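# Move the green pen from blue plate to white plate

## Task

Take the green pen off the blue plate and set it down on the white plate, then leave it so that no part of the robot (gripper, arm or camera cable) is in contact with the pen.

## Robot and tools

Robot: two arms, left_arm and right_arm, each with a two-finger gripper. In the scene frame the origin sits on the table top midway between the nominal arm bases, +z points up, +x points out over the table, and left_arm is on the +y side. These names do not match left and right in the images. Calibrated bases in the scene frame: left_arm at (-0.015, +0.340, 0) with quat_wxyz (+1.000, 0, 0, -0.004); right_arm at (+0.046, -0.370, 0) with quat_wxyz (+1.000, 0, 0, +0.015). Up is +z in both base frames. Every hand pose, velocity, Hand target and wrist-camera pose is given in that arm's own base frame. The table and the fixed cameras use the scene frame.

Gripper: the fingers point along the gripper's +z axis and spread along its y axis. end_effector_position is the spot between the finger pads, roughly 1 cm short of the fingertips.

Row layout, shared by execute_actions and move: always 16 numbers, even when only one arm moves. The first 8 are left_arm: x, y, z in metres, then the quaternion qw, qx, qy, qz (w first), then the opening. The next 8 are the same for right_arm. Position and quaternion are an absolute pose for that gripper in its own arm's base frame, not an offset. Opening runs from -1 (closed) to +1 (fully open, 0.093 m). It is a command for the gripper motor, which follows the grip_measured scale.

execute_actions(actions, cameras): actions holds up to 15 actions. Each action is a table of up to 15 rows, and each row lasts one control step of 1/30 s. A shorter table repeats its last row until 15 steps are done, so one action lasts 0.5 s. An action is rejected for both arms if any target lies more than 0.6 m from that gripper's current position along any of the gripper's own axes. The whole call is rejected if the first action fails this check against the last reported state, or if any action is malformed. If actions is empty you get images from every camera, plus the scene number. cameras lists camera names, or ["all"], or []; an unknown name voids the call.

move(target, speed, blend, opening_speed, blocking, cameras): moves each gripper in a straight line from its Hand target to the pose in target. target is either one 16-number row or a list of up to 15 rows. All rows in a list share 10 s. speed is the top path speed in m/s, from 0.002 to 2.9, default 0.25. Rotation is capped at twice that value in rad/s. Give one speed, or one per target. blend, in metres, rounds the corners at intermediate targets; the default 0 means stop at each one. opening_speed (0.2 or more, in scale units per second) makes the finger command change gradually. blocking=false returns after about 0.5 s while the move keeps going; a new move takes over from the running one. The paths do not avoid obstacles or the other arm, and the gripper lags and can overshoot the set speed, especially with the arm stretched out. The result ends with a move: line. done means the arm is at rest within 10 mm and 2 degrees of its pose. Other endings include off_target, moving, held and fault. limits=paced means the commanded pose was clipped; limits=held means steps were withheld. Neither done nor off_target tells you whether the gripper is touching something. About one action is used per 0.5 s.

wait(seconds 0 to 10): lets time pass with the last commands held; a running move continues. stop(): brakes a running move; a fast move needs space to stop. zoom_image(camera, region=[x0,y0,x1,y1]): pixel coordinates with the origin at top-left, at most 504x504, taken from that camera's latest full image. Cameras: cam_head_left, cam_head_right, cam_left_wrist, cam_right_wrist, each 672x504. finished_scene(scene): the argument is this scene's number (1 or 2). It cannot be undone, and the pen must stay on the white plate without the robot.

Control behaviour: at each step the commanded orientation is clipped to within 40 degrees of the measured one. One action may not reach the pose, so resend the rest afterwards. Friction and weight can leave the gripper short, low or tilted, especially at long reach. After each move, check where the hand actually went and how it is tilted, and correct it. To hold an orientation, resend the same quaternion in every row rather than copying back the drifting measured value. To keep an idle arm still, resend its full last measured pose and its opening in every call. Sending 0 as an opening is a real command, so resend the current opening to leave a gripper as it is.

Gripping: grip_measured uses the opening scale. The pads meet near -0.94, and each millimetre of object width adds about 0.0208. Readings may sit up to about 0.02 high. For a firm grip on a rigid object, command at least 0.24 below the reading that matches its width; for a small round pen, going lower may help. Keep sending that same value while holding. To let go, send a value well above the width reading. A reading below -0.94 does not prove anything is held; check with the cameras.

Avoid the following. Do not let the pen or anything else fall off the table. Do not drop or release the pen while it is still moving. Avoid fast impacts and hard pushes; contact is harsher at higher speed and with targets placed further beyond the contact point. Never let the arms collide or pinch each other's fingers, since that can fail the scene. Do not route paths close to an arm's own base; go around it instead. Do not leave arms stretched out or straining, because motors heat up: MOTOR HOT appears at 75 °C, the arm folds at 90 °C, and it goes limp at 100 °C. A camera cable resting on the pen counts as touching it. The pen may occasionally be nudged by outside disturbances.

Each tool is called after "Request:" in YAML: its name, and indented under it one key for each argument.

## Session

Request:
execute_actions:
  actions: []

Scene clock: 0.00 s.
left_arm: end_effector_position=(+0.3444, -0.1940, +0.1429) grip_measured=+1.000 end_effector_quat_wxyz=(+0.410, +0.246, +0.846, -0.237) | right_arm: end_effector_position=(+0.3587, +0.1550, +0.1245) grip_measured=+1.000 end_effector_quat_wxyz=(+0.350, -0.104, +0.882, +0.298)
Joint positions: left_arm=[-0.358 1.38 0.763 -0.016 0.371 0.019 0.093] | right_arm=[0.202 1.439 0.77 -0.046 -0.495 0.195 0.093]
Joint velocities: within noise
Joint torques (N m): no reading
Motor temperatures (°C): left_arm=[26 29 28 29 26 28 26] | right_arm=[27 28 25 26 26 27 27]
Heat: left arm: 29 °C; right arm: 28 °C.
Hand target: left_arm +0.3457, -0.1944, +0.1474; +0.414, +0.246, +0.844, -0.237 | right_arm +0.3605, +0.1553, +0.1296; +0.356, -0.106, +0.879, +0.298
Tool commands: left_gripper/opening=+1.0 right_gripper/opening=+1.0

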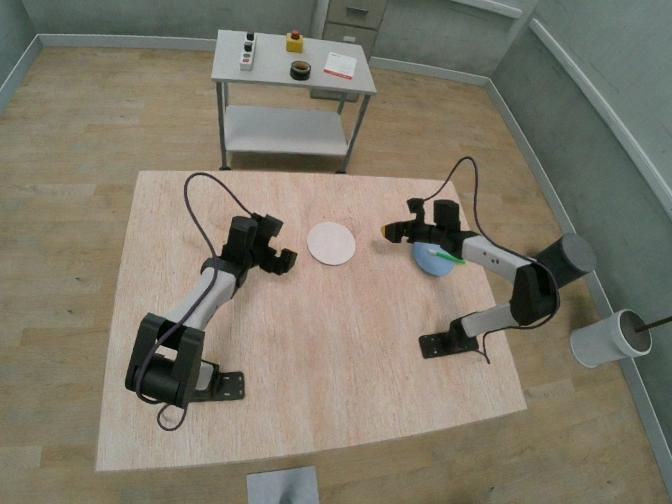

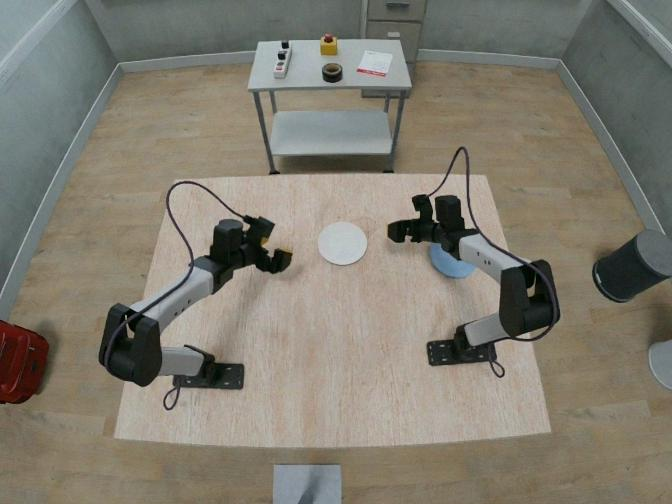

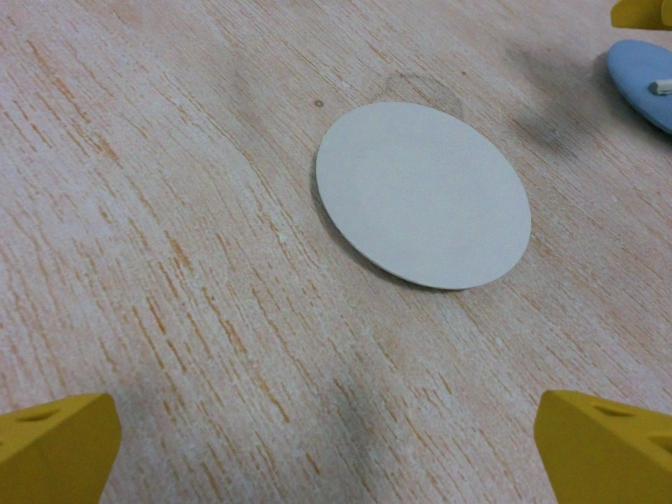

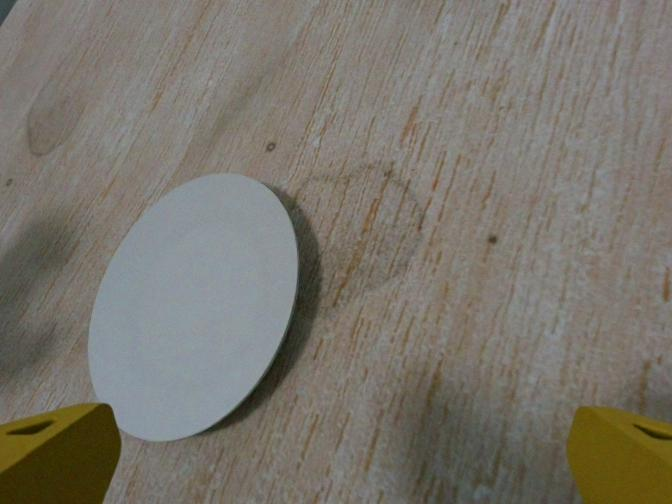

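Request:
move:
  target: [0.388, 0.073, 0.150, 0.4664, -0.0581, 0.8791, -0.0825, 1, 0.335, -0.055, 0.16, 0, -0.530, 0.848, 0, 1]
  speed: 0.3
  cameras: ["cam_head_left", "cam_head_right", "cam_right_wrist"]

Scene clock: 51.77 s.
left_arm: end_effector_position=(+0.3817, +0.0681, +0.1408) grip_measured=+1.000 end_effector_quat_wxyz=(+0.465, -0.056, +0.879, -0.085) | right_arm: end_effector_position=(+0.3315, -0.0501, +0.1574) grip_measured=+1.000 end_effector_quat_wxyz=(+0.006, -0.528, +0.849, +0.004)
Joint positions: left_arm=[0.336 1.353 0.733 -0.016 0.374 0.019 0.093] | right_arm=[-0.157 1.816 1.696 -1.448 -0.014 -1.27 0.093]
Joint torques (N m): left_arm=[0.57 -3.71 12.1 1.98 0.21 0] | right_arm=[-0.21 -7.08 8.18 0.06 0 -0.06]
Motor temperatures (°C): left_arm=[26 32 34 38 26 28 26] | right_arm=[27 32 29 32 26 27 27]
Heat: left arm: 38 °C; right arm: 32 °C.
Hand target: left_arm +0.3870, +0.0724, +0.1500; +0.467, -0.059, +0.878, -0.085 | right_arm +0.3338, -0.0546, +0.1614; +0.001, -0.531, +0.847, -0.001
Off the commanded pose: left_arm 0.012 m, 0 deg | right_arm 0.007 m, 1 deg.
move: off_target (left_arm)
Images, in order (width x height): cam_head_left 672x504, cam_head_right 672x504, cam_right_wrist 672x504.

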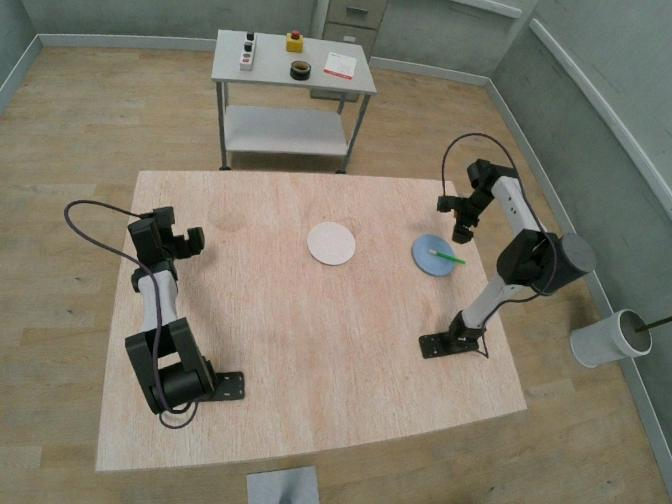

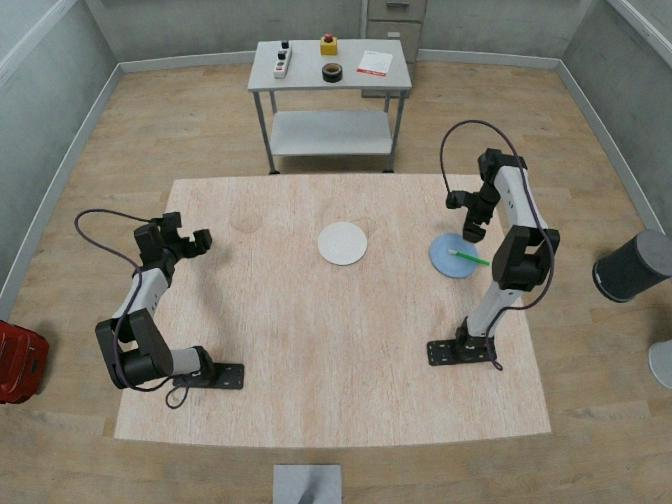

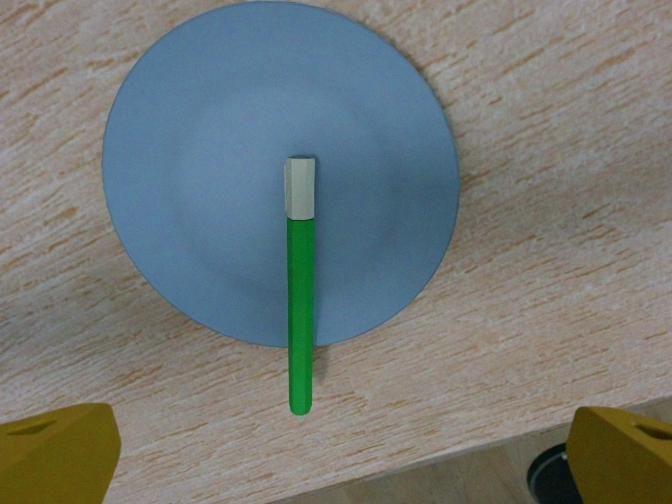

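Request:
move:
  target: [0.388, 0.073, 0.150, 0.4664, -0.0581, 0.8791, -0.0825, 1, 0.308, -0.064, 0.085, 0, -0.515, 0.857, 0, 1]
  speed: 0.2
  cameras: ["cam_head_right", "cam_right_wrist"]

Scene clock: 69.43 s.
left_arm: end_effector_position=(+0.3817, +0.0681, +0.1408) grip_measured=+1.000 end_effector_quat_wxyz=(+0.465, -0.056, +0.879, -0.085) | right_arm: end_effector_position=(+0.3091, -0.0605, +0.0831) grip_measured=+1.000 end_effector_quat_wxyz=(-0.005, -0.512, +0.859, +0.013)
Joint positions: left_arm=[0.336 1.353 0.733 -0.016 0.374 0.019 0.093] | right_arm=[-0.2 1.774 1.348 -1.17 -0.012 -1.274 0.093]
Joint torques (N m): left_arm=[0.46 -3.59 12.22 1.99 0.16 0.05] | right_arm=[-0.2 -10.35 3.55 0.49 -0.02 -0.05]
Heat: left arm: 38 °C; right arm: 33 °C.
Hand target: left_arm +0.3876, +0.0729, +0.1500; +0.467, -0.058, +0.879, -0.082 | right_arm +0.3079, -0.0639, +0.0851; +0.000, -0.515, +0.857, +0.001
Off the commanded pose: left_arm 0.012 m, 0 deg | right_arm 0.004 m, 2 deg.
move: off_target (left_arm)
Images, in order (width x height): cam_head_right 672x504, cam_right_wrist 672x504.

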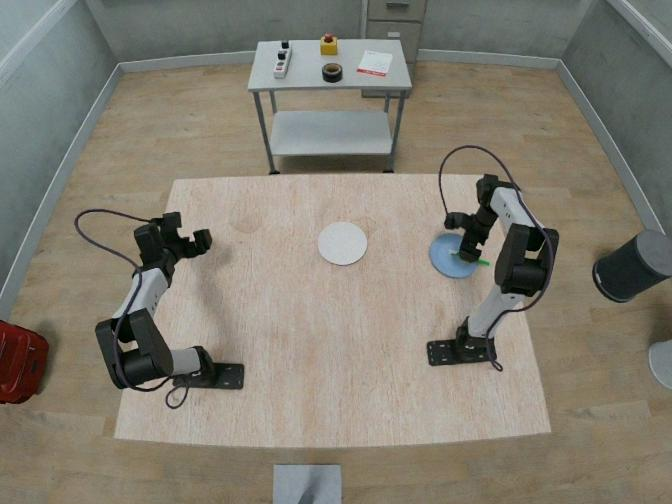

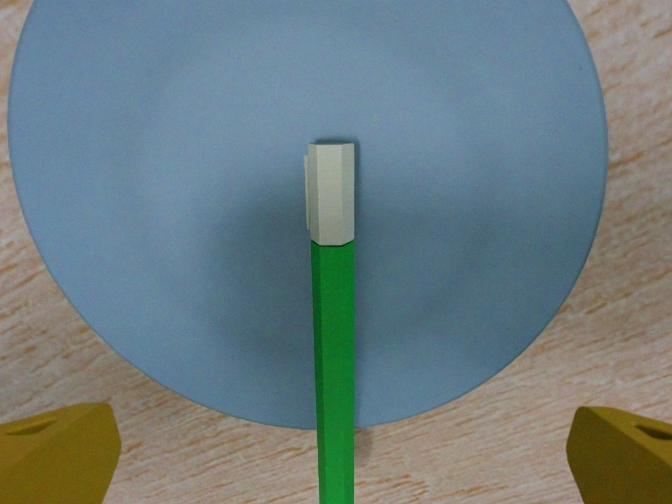

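Request:
move:
  target: [0.388, 0.073, 0.150, 0.4664, -0.0581, 0.8791, -0.0825, 1, 0.3065, -0.0635, 0.040, 0, -0.515, 0.857, 0, 1]
  speed: 0.15
  cameras: ["cam_right_wrist"]

Scene clock: 80.63 s.
left_arm: end_effector_position=(+0.3817, +0.0681, +0.1408) grip_measured=+1.000 end_effector_quat_wxyz=(+0.465, -0.056, +0.879, -0.085) | right_arm: end_effector_position=(+0.3086, -0.0604, +0.0481) grip_measured=+1.000 end_effector_quat_wxyz=(+0.007, -0.512, +0.859, +0.002)
Joint positions: left_arm=[0.336 1.353 0.733 -0.016 0.374 0.019 0.093] | right_arm=[-0.2 1.776 1.207 -0.994 -0.012 -1.274 0.093]
Joint torques (N m): left_arm=[0.46 -3.59 12.23 1.99 0.16 0.05] | right_arm=[-0.18 -6.65 3.69 0.59 -0.02 -0.04]
Motor temperatures (°C): left_arm=[26 31 40 38 26 28 26] | right_arm=[27 35 29 29 26 27 27]
Heat: left arm: 40 °C; right arm: 35 °C.
Hand target: left_arm +0.3876, +0.0729, +0.1500; +0.467, -0.058, +0.879, -0.082 | right_arm +0.3064, -0.0634, +0.0401; +0.000, -0.515, +0.857, +0.000
Off the commanded pose: left_arm 0.012 m, 0 deg | right_arm 0.009 m, 1 deg.
move: off_target (left_arm)
Images, in order (width x height): cam_right_wrist 672x504.

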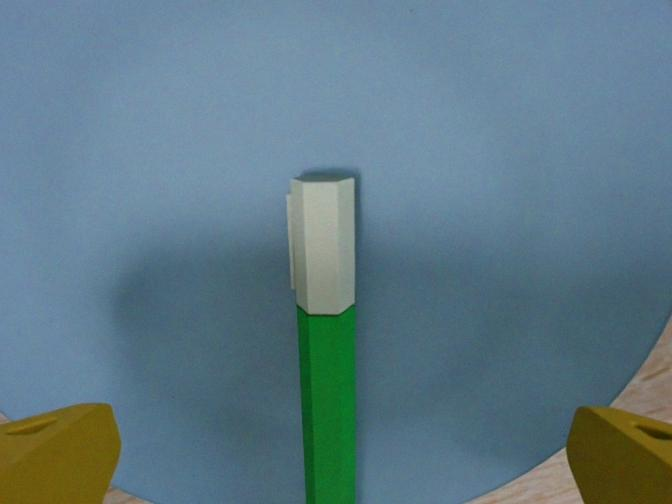

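Request:
move:
  target: [0.388, 0.073, 0.150, 0.4664, -0.0581, 0.8791, -0.0825, 1, 0.3035, -0.0620, 0.026, 0, -0.515, 0.857, 0, 1]
  speed: 0.1
  cameras: ["cam_right_wrist", "cam_head_right"]

Scene clock: 108.60 s.
left_arm: end_effector_position=(+0.3817, +0.0681, +0.1408) grip_measured=+1.000 end_effector_quat_wxyz=(+0.465, -0.056, +0.879, -0.085) | right_arm: end_effector_position=(+0.3055, -0.0598, +0.0339) grip_measured=+1.000 end_effector_quat_wxyz=(+0.007, -0.512, +0.859, +0.002)
Joint positions: left_arm=[0.336 1.353 0.733 -0.016 0.374 0.019 0.093] | right_arm=[-0.2 1.785 1.158 -0.937 -0.012 -1.274 0.093]
Joint torques (N m): left_arm=[0.46 -3.58 12.22 1.99 0.15 0.04] | right_arm=[0.06 -6.6 3.59 0.57 -0.02 -0.01]
Heat: left arm: 43 °C; right arm: 35 °C.
Hand target: left_arm +0.3876, +0.0729, +0.1500; +0.467, -0.058, +0.879, -0.082 | right_arm +0.3034, -0.0619, +0.0263; +0.000, -0.515, +0.857, +0.000
Off the commanded pose: left_arm 0.012 m, 0 deg | right_arm 0.008 m, 1 deg.
move: off_target (left_arm)
Images, in order (width x height): cam_head_right 672x504, cam_right_wrist 672x504.

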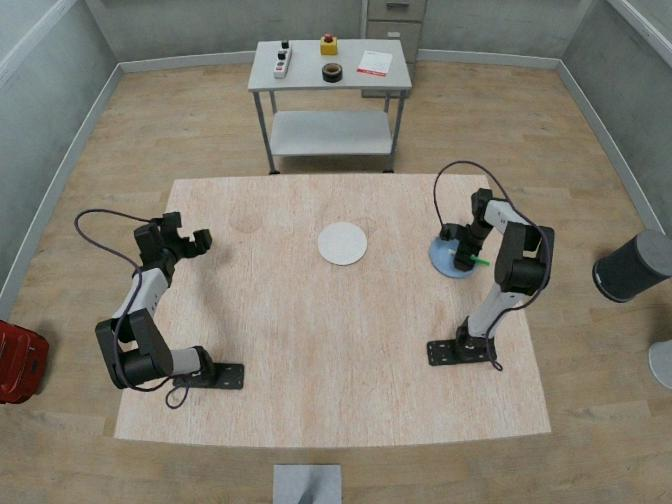

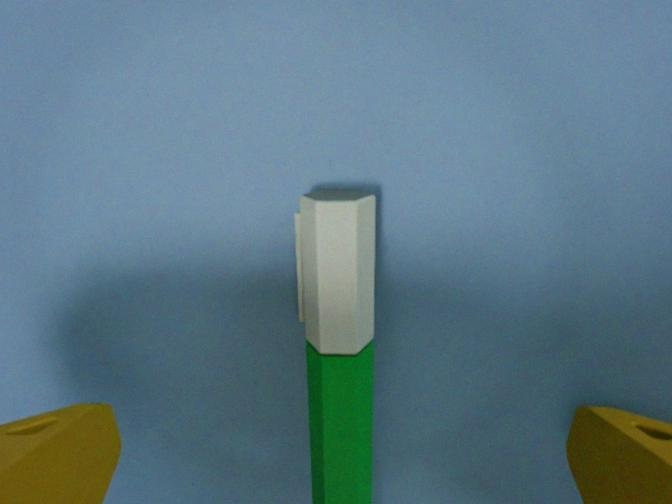

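Request:
move:
  target: [0.388, 0.073, 0.150, 0.4664, -0.0581, 0.8791, -0.0825, 1, 0.3030, -0.0620, 0.020, 0, -0.515, 0.857, 0, 1]
  speed: 0.06
  cameras: ["cam_right_wrist"]

Request:
zoom_image:
  camera: "cam_right_wrist"
  region: [500, 350, 672, 504]

Scene clock: 116.00 s.
left_arm: end_effector_position=(+0.3817, +0.0681, +0.1408) grip_measured=+1.000 end_effector_quat_wxyz=(+0.465, -0.056, +0.879, -0.085) | right_arm: end_effector_position=(+0.3045, -0.0598, +0.0294) grip_measured=+1.000 end_effector_quat_wxyz=(+0.006, -0.512, +0.859, +0.002)
Joint positions: left_arm=[0.336 1.353 0.733 -0.016 0.374 0.019 0.093] | right_arm=[-0.2 1.789 1.144 -0.92 -0.011 -1.274 0.093]
Joint torques (N m): left_arm=[0.47 -3.56 12.22 1.99 0.16 0.05] | right_arm=[0.03 -6.3 3.33 0.68 -0.03 -0.02]
Heat: left arm: 43 °C; right arm: 35 °C.
Hand target: left_arm +0.3876, +0.0729, +0.1500; +0.467, -0.058, +0.879, -0.082 | right_arm +0.3027, -0.0621, +0.0202; -0.001, -0.515, +0.857, +0.000
Off the commanded pose: left_arm 0.012 m, 0 deg | right_arm 0.010 m, 1 deg.
move: off_target (left_arm)
Images, in order (width x height): cam_right_wrist 672x504.

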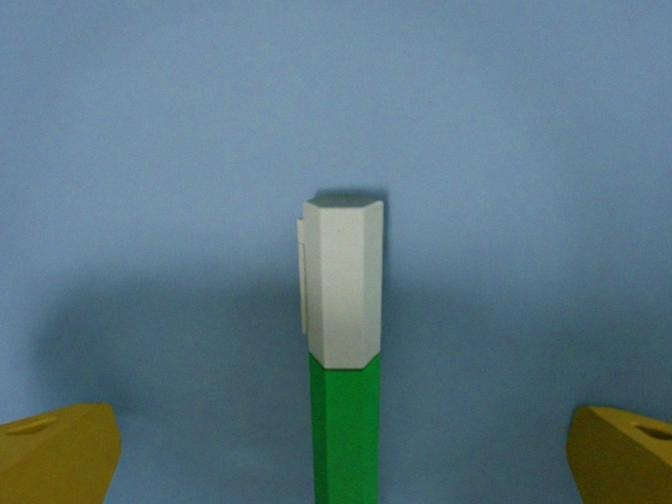

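Scaled by 2.930.

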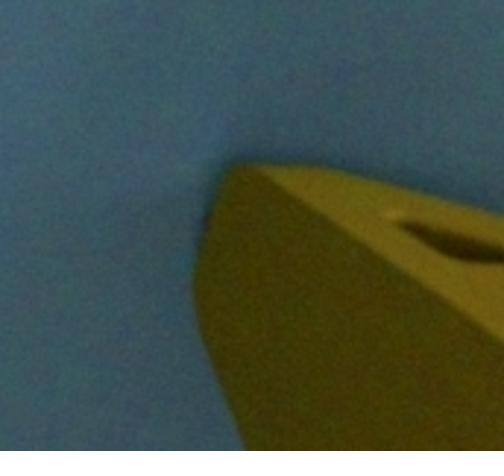

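Request:
move:
  target: [0.388, 0.073, 0.150, 0.4664, -0.0581, 0.8791, -0.0825, 1, 0.3027, -0.0621, 0.021, 0, -0.515, 0.857, 0, -1]
  speed: 0.06
  opening_speed: 1.5
  cameras: ["cam_right_wrist"]

Scene clock: 126.10 s.
left_arm: end_effector_position=(+0.3817, +0.0681, +0.1408) grip_measured=+1.000 end_effector_quat_wxyz=(+0.465, -0.056, +0.879, -0.085) | right_arm: end_effector_position=(+0.3056, -0.0600, +0.0294) grip_measured=-0.929 end_effector_quat_wxyz=(+0.007, -0.512, +0.859, +0.001)
Joint positions: left_arm=[0.336 1.353 0.733 -0.016 0.374 0.019 0.093] | right_arm=[-0.2 1.789 1.144 -0.916 -0.011 -1.274 0.001]
Joint torques (N m): left_arm=[0.47 -3.58 12.22 1.99 0.16 0.05] | right_arm=[-0.02 -6.56 3.44 0.58 -0.04 -0.02]
Heat: left arm: 44 °C; right arm: 34 °C.
Hand target: left_arm +0.3876, +0.0729, +0.1500; +0.467, -0.058, +0.879, -0.082 | right_arm +0.3025, -0.0620, +0.0212; +0.000, -0.515, +0.857, +0.000
Off the commanded pose: left_arm 0.012 m, 0 deg | right_arm 0.009 m, 1 deg.
move: off_target (left_arm)
Images, in order (width x height): cam_right_wrist 672x504.

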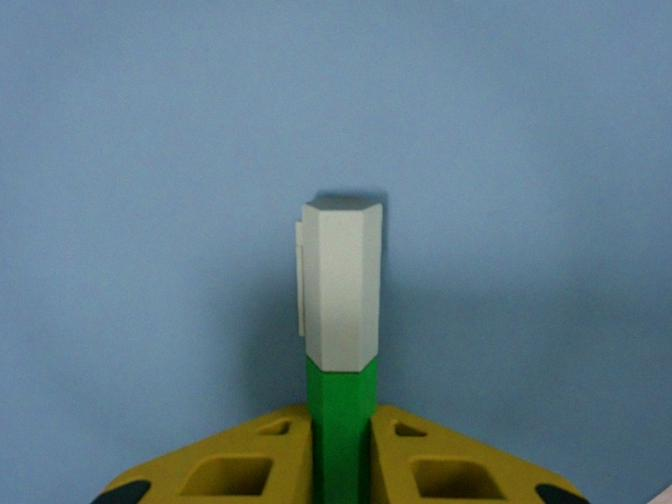

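Request:
move:
  target:
    - [0.388, 0.073, 0.150, 0.4664, -0.0581, 0.8791, -0.0825, 1, 0.308, -0.061, 0.09, 0, -0.515, 0.857, 0, -1]
    - [0.388, 0.073, 0.150, 0.4664, -0.0581, 0.8791, -0.0825, 1, 0.374, 0.325, 0.13, 0, -0.515, 0.857, 0, -1]
  speed: [0.15, 0.3]
  blend: 0.03
  cameras: ["cam_head_left", "cam_head_right", "cam_right_wrist"]

Scene clock: 143.87 s.
left_arm: end_effector_position=(+0.3817, +0.0681, +0.1408) grip_measured=+1.000 end_effector_quat_wxyz=(+0.465, -0.056, +0.879, -0.085) | right_arm: end_effector_position=(+0.3726, +0.3275, +0.1288) grip_measured=-0.929 end_effector_quat_wxyz=(+0.069, -0.525, +0.848, +0.014)
Joint positions: left_arm=[0.336 1.353 0.733 -0.016 0.374 0.019 0.093] | right_arm=[0.72 2.471 2.601 -1.56 -0.005 -0.388 0.001]
Joint torques (N m): left_arm=[0.46 -3.58 12.22 1.99 0.15 0.04] | right_arm=[-0.23 -12.03 8.06 0.46 0.01 0.19]
Motor temperatures (°C): left_arm=[26 31 45 41 26 28 26] | right_arm=[27 34 29 29 26 27 28]
Heat: left arm: 45 °C; right arm: 34 °C.
Hand target: left_arm +0.3876, +0.0729, +0.1500; +0.467, -0.058, +0.879, -0.082 | right_arm +0.3749, +0.3237, +0.1296; +0.067, -0.518, +0.853, +0.008
Off the commanded pose: left_arm 0.012 m, 0 deg | right_arm 0.003 m, 8 deg.
joint sent to its limit (right arm) — joint 4 (wrist pitch), lower limit. The joint targets are off in orientation, not in position.
move: off_target (left_arm, right_arm)
Images, in order (width x height): cam_head_left 672x504, cam_head_right 672x504, cam_right_wrist 672x504.

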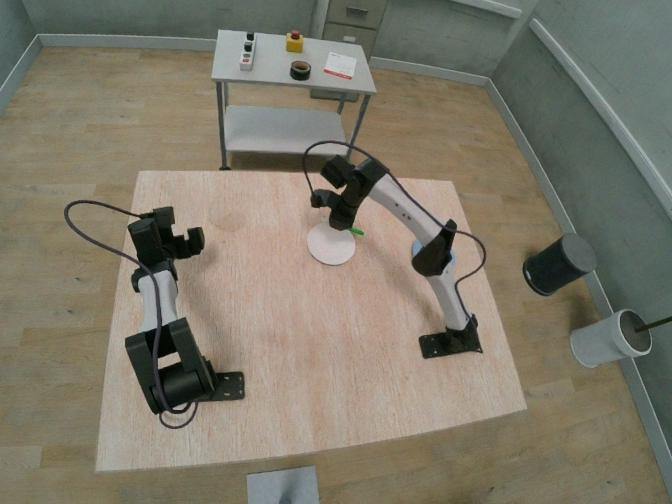

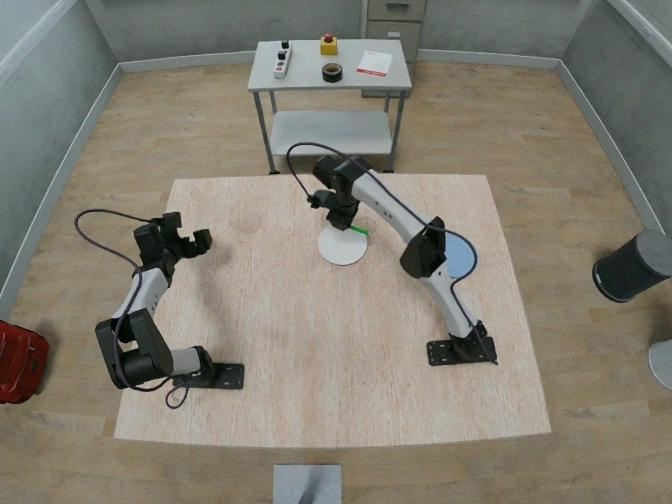

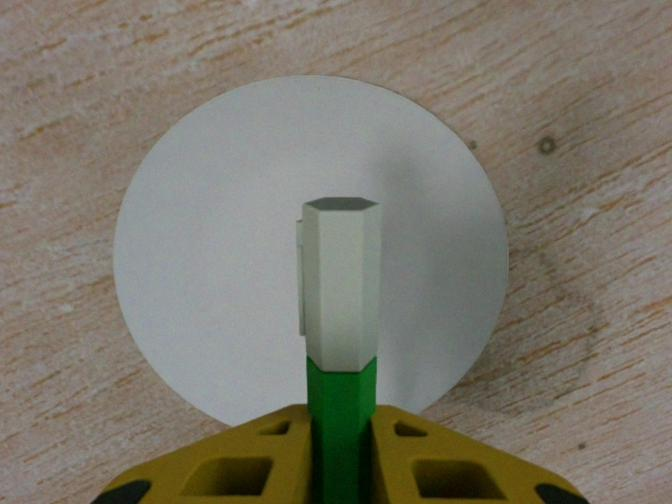

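Request:
move:
  target: [0.388, 0.073, 0.150, 0.4664, -0.0581, 0.8791, -0.0825, 1, 0.380, 0.344, 0.070, 0, -0.515, 0.857, 0, -1]
  speed: 0.2
  cameras: ["cam_head_left", "cam_head_right", "cam_right_wrist"]

Scene clock: 169.27 s.
left_arm: end_effector_position=(+0.3817, +0.0681, +0.1408) grip_measured=+1.000 end_effector_quat_wxyz=(+0.465, -0.056, +0.879, -0.085) | right_arm: end_effector_position=(+0.3808, +0.3412, +0.0647) grip_measured=-0.929 end_effector_quat_wxyz=(+0.029, -0.517, +0.855, +0.008)
Joint positions: left_arm=[0.336 1.353 0.733 -0.016 0.374 0.019 0.093] | right_arm=[0.729 2.671 2.727 -1.566 -0.005 -0.358 0.001]
Joint torques (N m): left_arm=[0.47 -3.58 12.23 1.99 0.16 0.04] | right_arm=[0.69 -14 8.02 0.3 -0.06 0.2]
Motor temperatures (°C): left_arm=[26 31 46 42 26 28 26] | right_arm=[27 43 32 28 26 27 28]
Heat: left arm: 46 °C; right arm: 43 °C.
Hand target: left_arm +0.3876, +0.0729, +0.1500; +0.467, -0.058, +0.879, -0.082 | right_arm +0.3797, +0.3435, +0.0698; +0.034, -0.515, +0.856, +0.007
Off the commanded pose: left_arm 0.012 m, 0 deg | right_arm 0.006 m, 3 deg.
joint sent to its limit (right arm) — joint 4 (wrist pitch), lower limit. The joint targets are off in orientation, not in position.
move: off_target (left_arm, right_arm)
Images, in order (width x height): cam_head_left 672x504, cam_head_right 672x504, cam_right_wrist 672x504.

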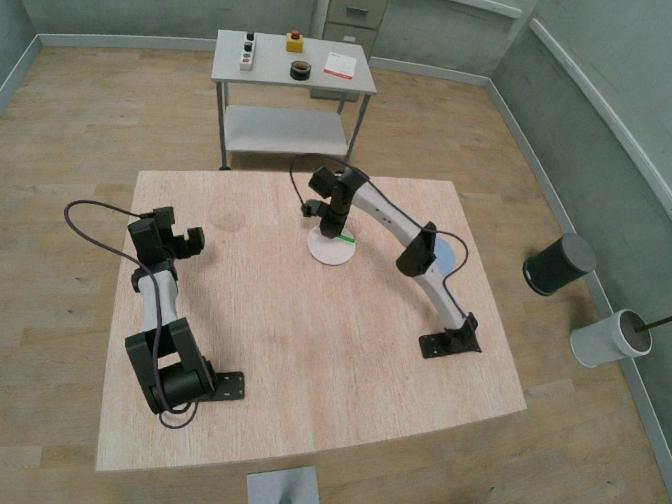

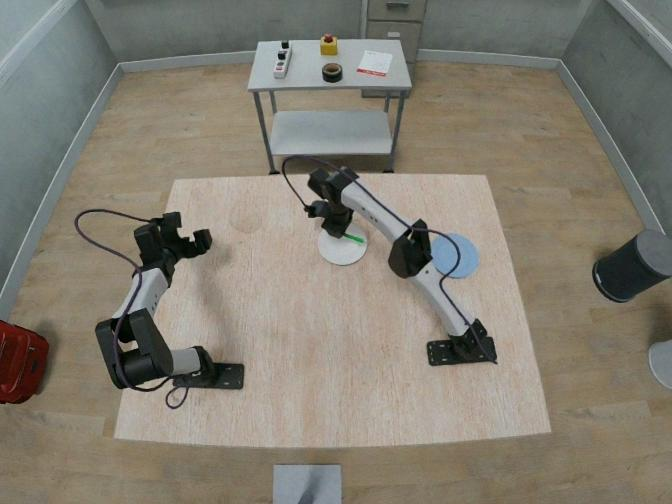

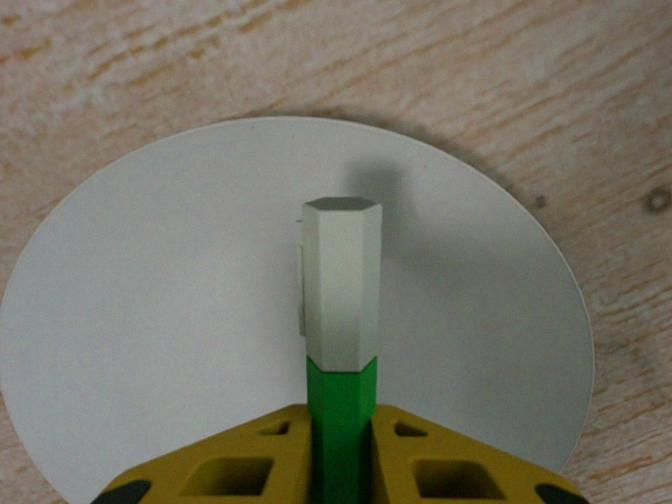

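Request:
move:
  target: [0.388, 0.073, 0.150, 0.4664, -0.0581, 0.8791, -0.0825, 1, 0.3705, 0.348, 0.046, 0, -0.515, 0.857, 0, -1]
  speed: 0.12
  cameras: ["cam_head_right", "cam_right_wrist"]

Scene clock: 184.03 s.
left_arm: end_effector_position=(+0.3817, +0.0681, +0.1408) grip_measured=+1.000 end_effector_quat_wxyz=(+0.465, -0.056, +0.879, -0.085) | right_arm: end_effector_position=(+0.3721, +0.3472, +0.0473) grip_measured=-0.929 end_effector_quat_wxyz=(+0.011, -0.517, +0.856, +0.005)
Joint positions: left_arm=[0.336 1.353 0.733 -0.016 0.374 0.019 0.093] | right_arm=[0.749 2.707 2.727 -1.568 -0.005 -0.338 0.001]
Joint torques (N m): left_arm=[0.46 -3.59 12.23 1.99 0.16 0.04] | right_arm=[0.61 -13.27 7.2 0.19 -0.06 0.18]
Heat: left arm: 47 °C; right arm: 46 °C.
Hand target: left_arm +0.3876, +0.0729, +0.1500; +0.467, -0.058, +0.879, -0.082 | right_arm +0.3700, +0.3476, +0.0458; +0.007, -0.515, +0.857, +0.002
Off the commanded pose: left_arm 0.012 m, 0 deg | right_arm 0.002 m, 1 deg.
joint sent to its limit (right arm) — joint 4 (wrist pitch), lower limit. The joint targets still meet the commanded pose.
move: off_target (left_arm)
Images, in order (width x height): cam_head_right 672x504, cam_right_wrist 672x504.

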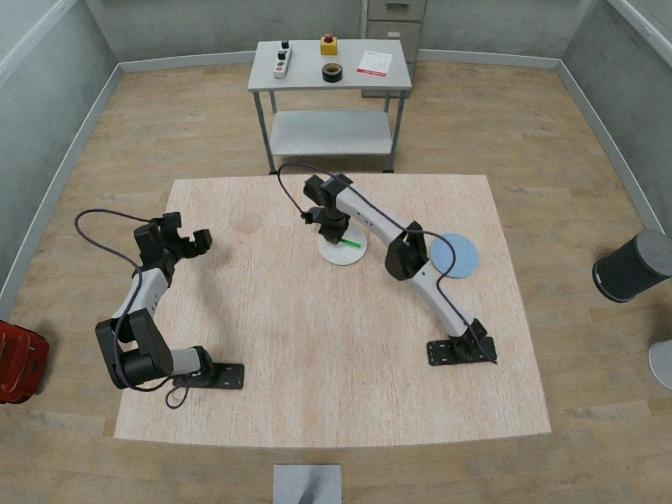

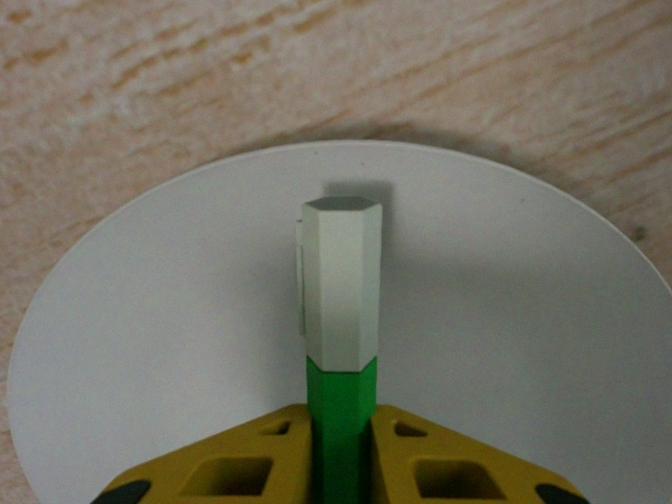

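Request:
move:
  target: [0.388, 0.073, 0.150, 0.4664, -0.0581, 0.8791, -0.0825, 1, 0.3695, 0.346, 0.034, 0, -0.515, 0.857, 0, -1]
  speed: 0.06
  cameras: ["cam_right_wrist"]

Scene clock: 192.57 s.
left_arm: end_effector_position=(+0.3817, +0.0681, +0.1408) grip_measured=+1.000 end_effector_quat_wxyz=(+0.465, -0.056, +0.879, -0.085) | right_arm: end_effector_position=(+0.3689, +0.3443, +0.0410) grip_measured=-0.929 end_effector_quat_wxyz=(-0.001, -0.517, +0.856, +0.002)
Joint positions: left_arm=[0.336 1.353 0.733 -0.016 0.374 0.019 0.093] | right_arm=[0.749 2.707 2.702 -1.566 -0.005 -0.338 0.001]
Joint torques (N m): left_arm=[0.46 -3.58 12.22 1.99 0.16 0.04] | right_arm=[0.46 -14.26 3.77 0.63 -0.07 0.17]
Motor temperatures (°C): left_arm=[26 31 47 42 26 28 26] | right_arm=[27 48 32 28 26 27 28]
Heat: left arm: 47 °C; right arm: 48 °C.
Hand target: left_arm +0.3876, +0.0729, +0.1500; +0.467, -0.058, +0.879, -0.082 | right_arm +0.3697, +0.3462, +0.0341; +0.000, -0.515, +0.857, +0.000
Off the commanded pose: left_arm 0.012 m, 0 deg | right_arm 0.007 m, 0 deg.
move: off_target (left_arm)
Images, in order (width x height): cam_right_wrist 672x504.

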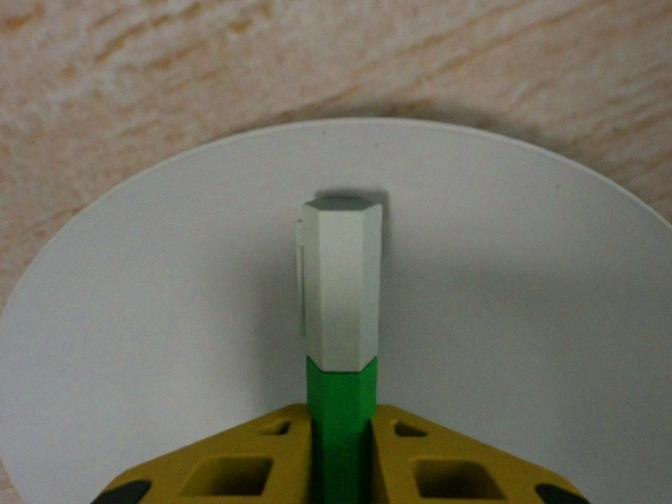

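Request:
move:
  target: [0.388, 0.073, 0.150, 0.4664, -0.0581, 0.8791, -0.0825, 1, 0.3720, 0.3455, 0.025, 0, -0.515, 0.857, 0, -1]
  speed: 0.06
  cameras: ["cam_right_wrist"]

Scene clock: 203.83 s.
left_arm: end_effector_position=(+0.3817, +0.0681, +0.1408) grip_measured=+1.000 end_effector_quat_wxyz=(+0.465, -0.056, +0.879, -0.085) | right_arm: end_effector_position=(+0.3693, +0.3450, +0.0336) grip_measured=-0.929 end_effector_quat_wxyz=(-0.003, -0.517, +0.856, +0.003)
Joint positions: left_arm=[0.336 1.353 0.733 -0.016 0.374 0.019 0.093] | right_arm=[0.749 2.707 2.672 -1.54 -0.006 -0.338 0.001]
Joint torques (N m): left_arm=[0.46 -3.56 12.23 1.99 0.16 0.05] | right_arm=[0.12 -14.53 2.82 0.75 -0.07 0.13]
Heat: left arm: 47 °C; right arm: 52 °C.
Hand target: left_arm +0.3876, +0.0729, +0.1500; +0.467, -0.058, +0.879, -0.082 | right_arm +0.3716, +0.3455, +0.0251; -0.002, -0.515, +0.857, +0.000
Off the commanded pose: left_arm 0.012 m, 0 deg | right_arm 0.009 m, 1 deg.
move: off_target (left_arm)
Images, in order (width x height): cam_right_wrist 672x504.

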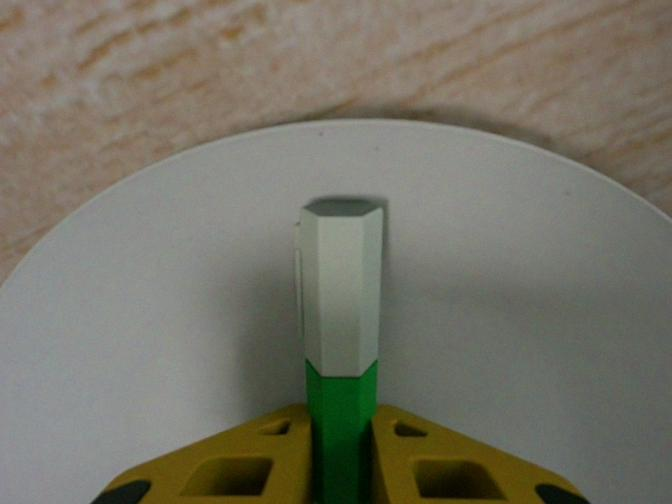

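Request:
move:
  target: [0.388, 0.073, 0.150, 0.4664, -0.0581, 0.8791, -0.0825, 1, 0.3720, 0.3455, 0.021, 0, -0.515, 0.857, 0, -1]
  speed: 0.05
  cameras: ["cam_right_wrist"]

Scene clock: 210.63 s.
left_arm: end_effector_position=(+0.3817, +0.0681, +0.1408) grip_measured=+1.000 end_effector_quat_wxyz=(+0.465, -0.056, +0.879, -0.085) | right_arm: end_effector_position=(+0.3691, +0.3451, +0.0329) grip_measured=-0.929 end_effector_quat_wxyz=(-0.001, -0.517, +0.856, +0.004)
Joint positions: left_arm=[0.336 1.353 0.733 -0.016 0.374 0.019 0.093] | right_arm=[0.749 2.692 2.64 -1.52 -0.008 -0.338 0.001]
Joint torques (N m): left_arm=[0.47 -3.58 12.22 1.99 0.15 0.04] | right_arm=[0.12 -14.01 2.63 0.82 -0.05 0.12]
Motor temperatures (°C): left_arm=[26 31 48 43 26 28 26] | right_arm=[27 53 31 28 26 27 29]
Heat: left arm: 48 °C; right arm: 53 °C.
Hand target: left_arm +0.3876, +0.0729, +0.1500; +0.467, -0.058, +0.879, -0.082 | right_arm +0.3717, +0.3456, +0.0212; -0.001, -0.515, +0.857, +0.001
Off the commanded pose: left_arm 0.012 m, 0 deg | right_arm 0.012 m, 1 deg.
move: off_target (left_arm, right_arm)
Images, in order (width x height): cam_right_wrist 672x504.

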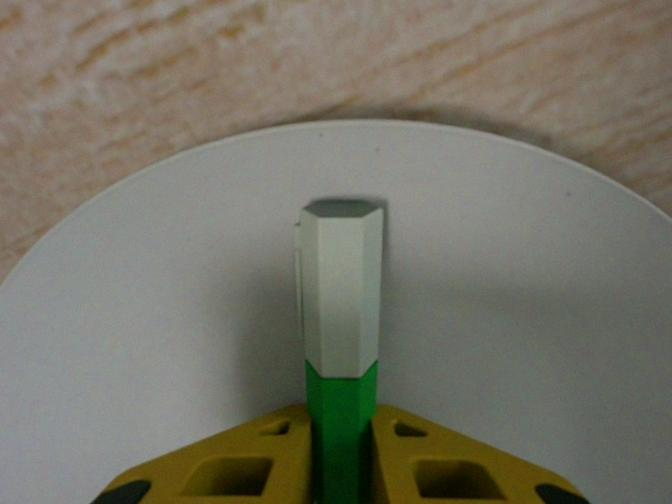

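Request:
move:
  target: [0.388, 0.073, 0.150, 0.4664, -0.0581, 0.8791, -0.0825, 1, 0.3720, 0.3455, 0.024, 0, -0.515, 0.857, 0, -0.1]
  speed: 0.05
  opening_speed: 1.2
  cameras: ["cam_right_wrist"]

Scene clock: 216.73 s.
left_arm: end_effector_position=(+0.3817, +0.0681, +0.1408) grip_measured=+1.000 end_effector_quat_wxyz=(+0.465, -0.056, +0.879, -0.085) | right_arm: end_effector_position=(+0.3698, +0.3455, +0.0325) grip_measured=-0.102 end_effector_quat_wxyz=(+0.000, -0.516, +0.856, +0.003)
Joint positions: left_arm=[0.336 1.353 0.733 -0.016 0.374 0.019 0.093] | right_arm=[0.749 2.692 2.639 -1.515 -0.006 -0.335 0.04]
Joint torques (N m): left_arm=[0.46 -3.58 12.22 1.99 0.15 0.04] | right_arm=[0.1 -13.78 4.1 0.62 -0.03 0.12]
Heat: left arm: 48 °C; right arm: 51 °C.
Hand target: left_arm +0.3876, +0.0729, +0.1500; +0.467, -0.058, +0.879, -0.082 | right_arm +0.3721, +0.3452, +0.0240; +0.000, -0.514, +0.858, -0.001
Off the commanded pose: left_arm 0.012 m, 0 deg | right_arm 0.009 m, 0 deg.
move: off_target (left_arm)
Images, in order (width x height): cam_right_wrist 672x504.

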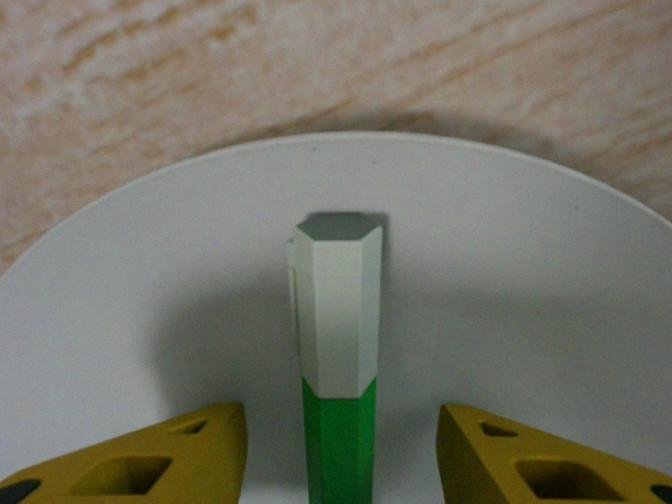

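Request:
move:
  target:
    - [0.388, 0.073, 0.150, 0.4664, -0.0581, 0.8791, -0.0825, 1, 0.3710, 0.3455, 0.085, 0, -0.515, 0.857, 0, -0.1]
    - [0.388, 0.073, 0.150, 0.4664, -0.0581, 0.8791, -0.0825, 1, 0.365, 0.20, 0.14, 0, -0.515, 0.857, 0, -0.1]
  speed: [0.12, 0.35]
  blend: 0.02
  cameras: ["cam_head_left", "cam_head_right", "cam_right_wrist"]

Scene clock: 224.03 s.
left_arm: end_effector_position=(+0.3817, +0.0681, +0.1408) grip_measured=+1.000 end_effector_quat_wxyz=(+0.465, -0.056, +0.879, -0.085) | right_arm: end_effector_position=(+0.3639, +0.1993, +0.1351) grip_measured=-0.102 end_effector_quat_wxyz=(-0.015, -0.506, +0.862, +0.002)
Joint positions: left_arm=[0.336 1.353 0.733 -0.016 0.374 0.019 0.093] | right_arm=[0.5 2.199 2.159 -1.561 -0.003 -0.562 0.04]
Joint torques (N m): left_arm=[0.46 -3.58 12.22 1.99 0.16 0.04] | right_arm=[0.34 -14.02 3.67 0.52 -0.1 -0.03]
Heat: left arm: 48 °C; right arm: 51 °C.
Hand target: left_arm +0.3876, +0.0729, +0.1500; +0.467, -0.058, +0.879, -0.082 | right_arm +0.3647, +0.2002, +0.1401; -0.001, -0.512, +0.859, +0.000
Off the commanded pose: left_arm 0.012 m, 0 deg | right_arm 0.005 m, 2 deg.
move: off_target (left_arm)
Images, in order (width x height): cam_head_left 672x504, cam_head_right 672x504, cam_right_wrist 672x504.

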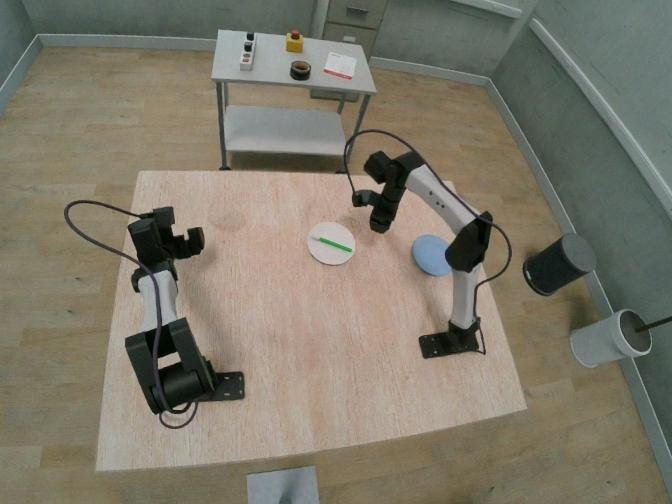

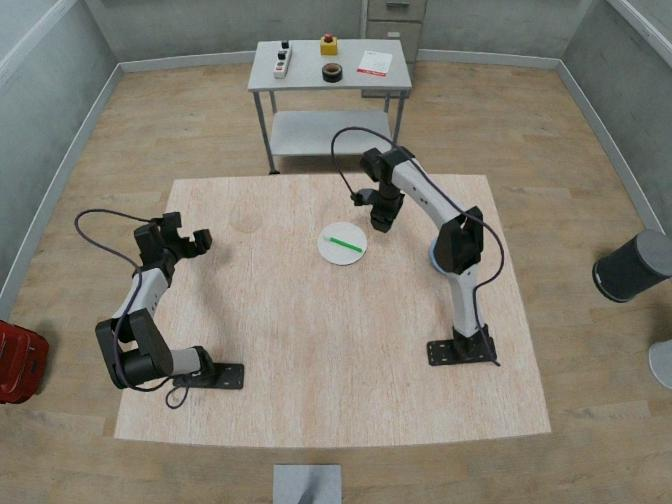

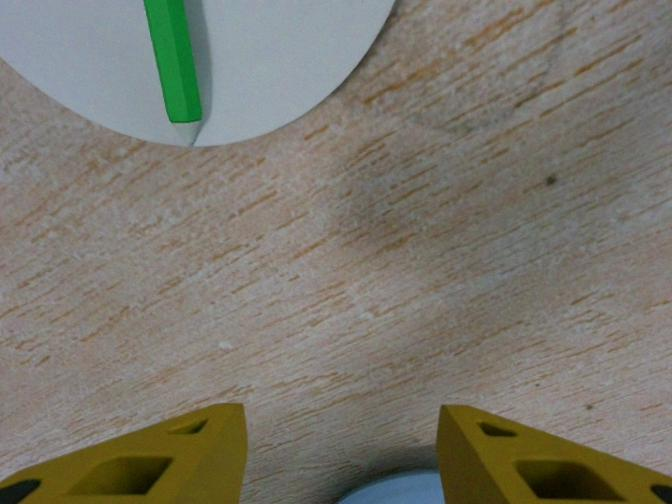

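Request:
finished_scene:
  scene: 2

The scene is finished: the task was done.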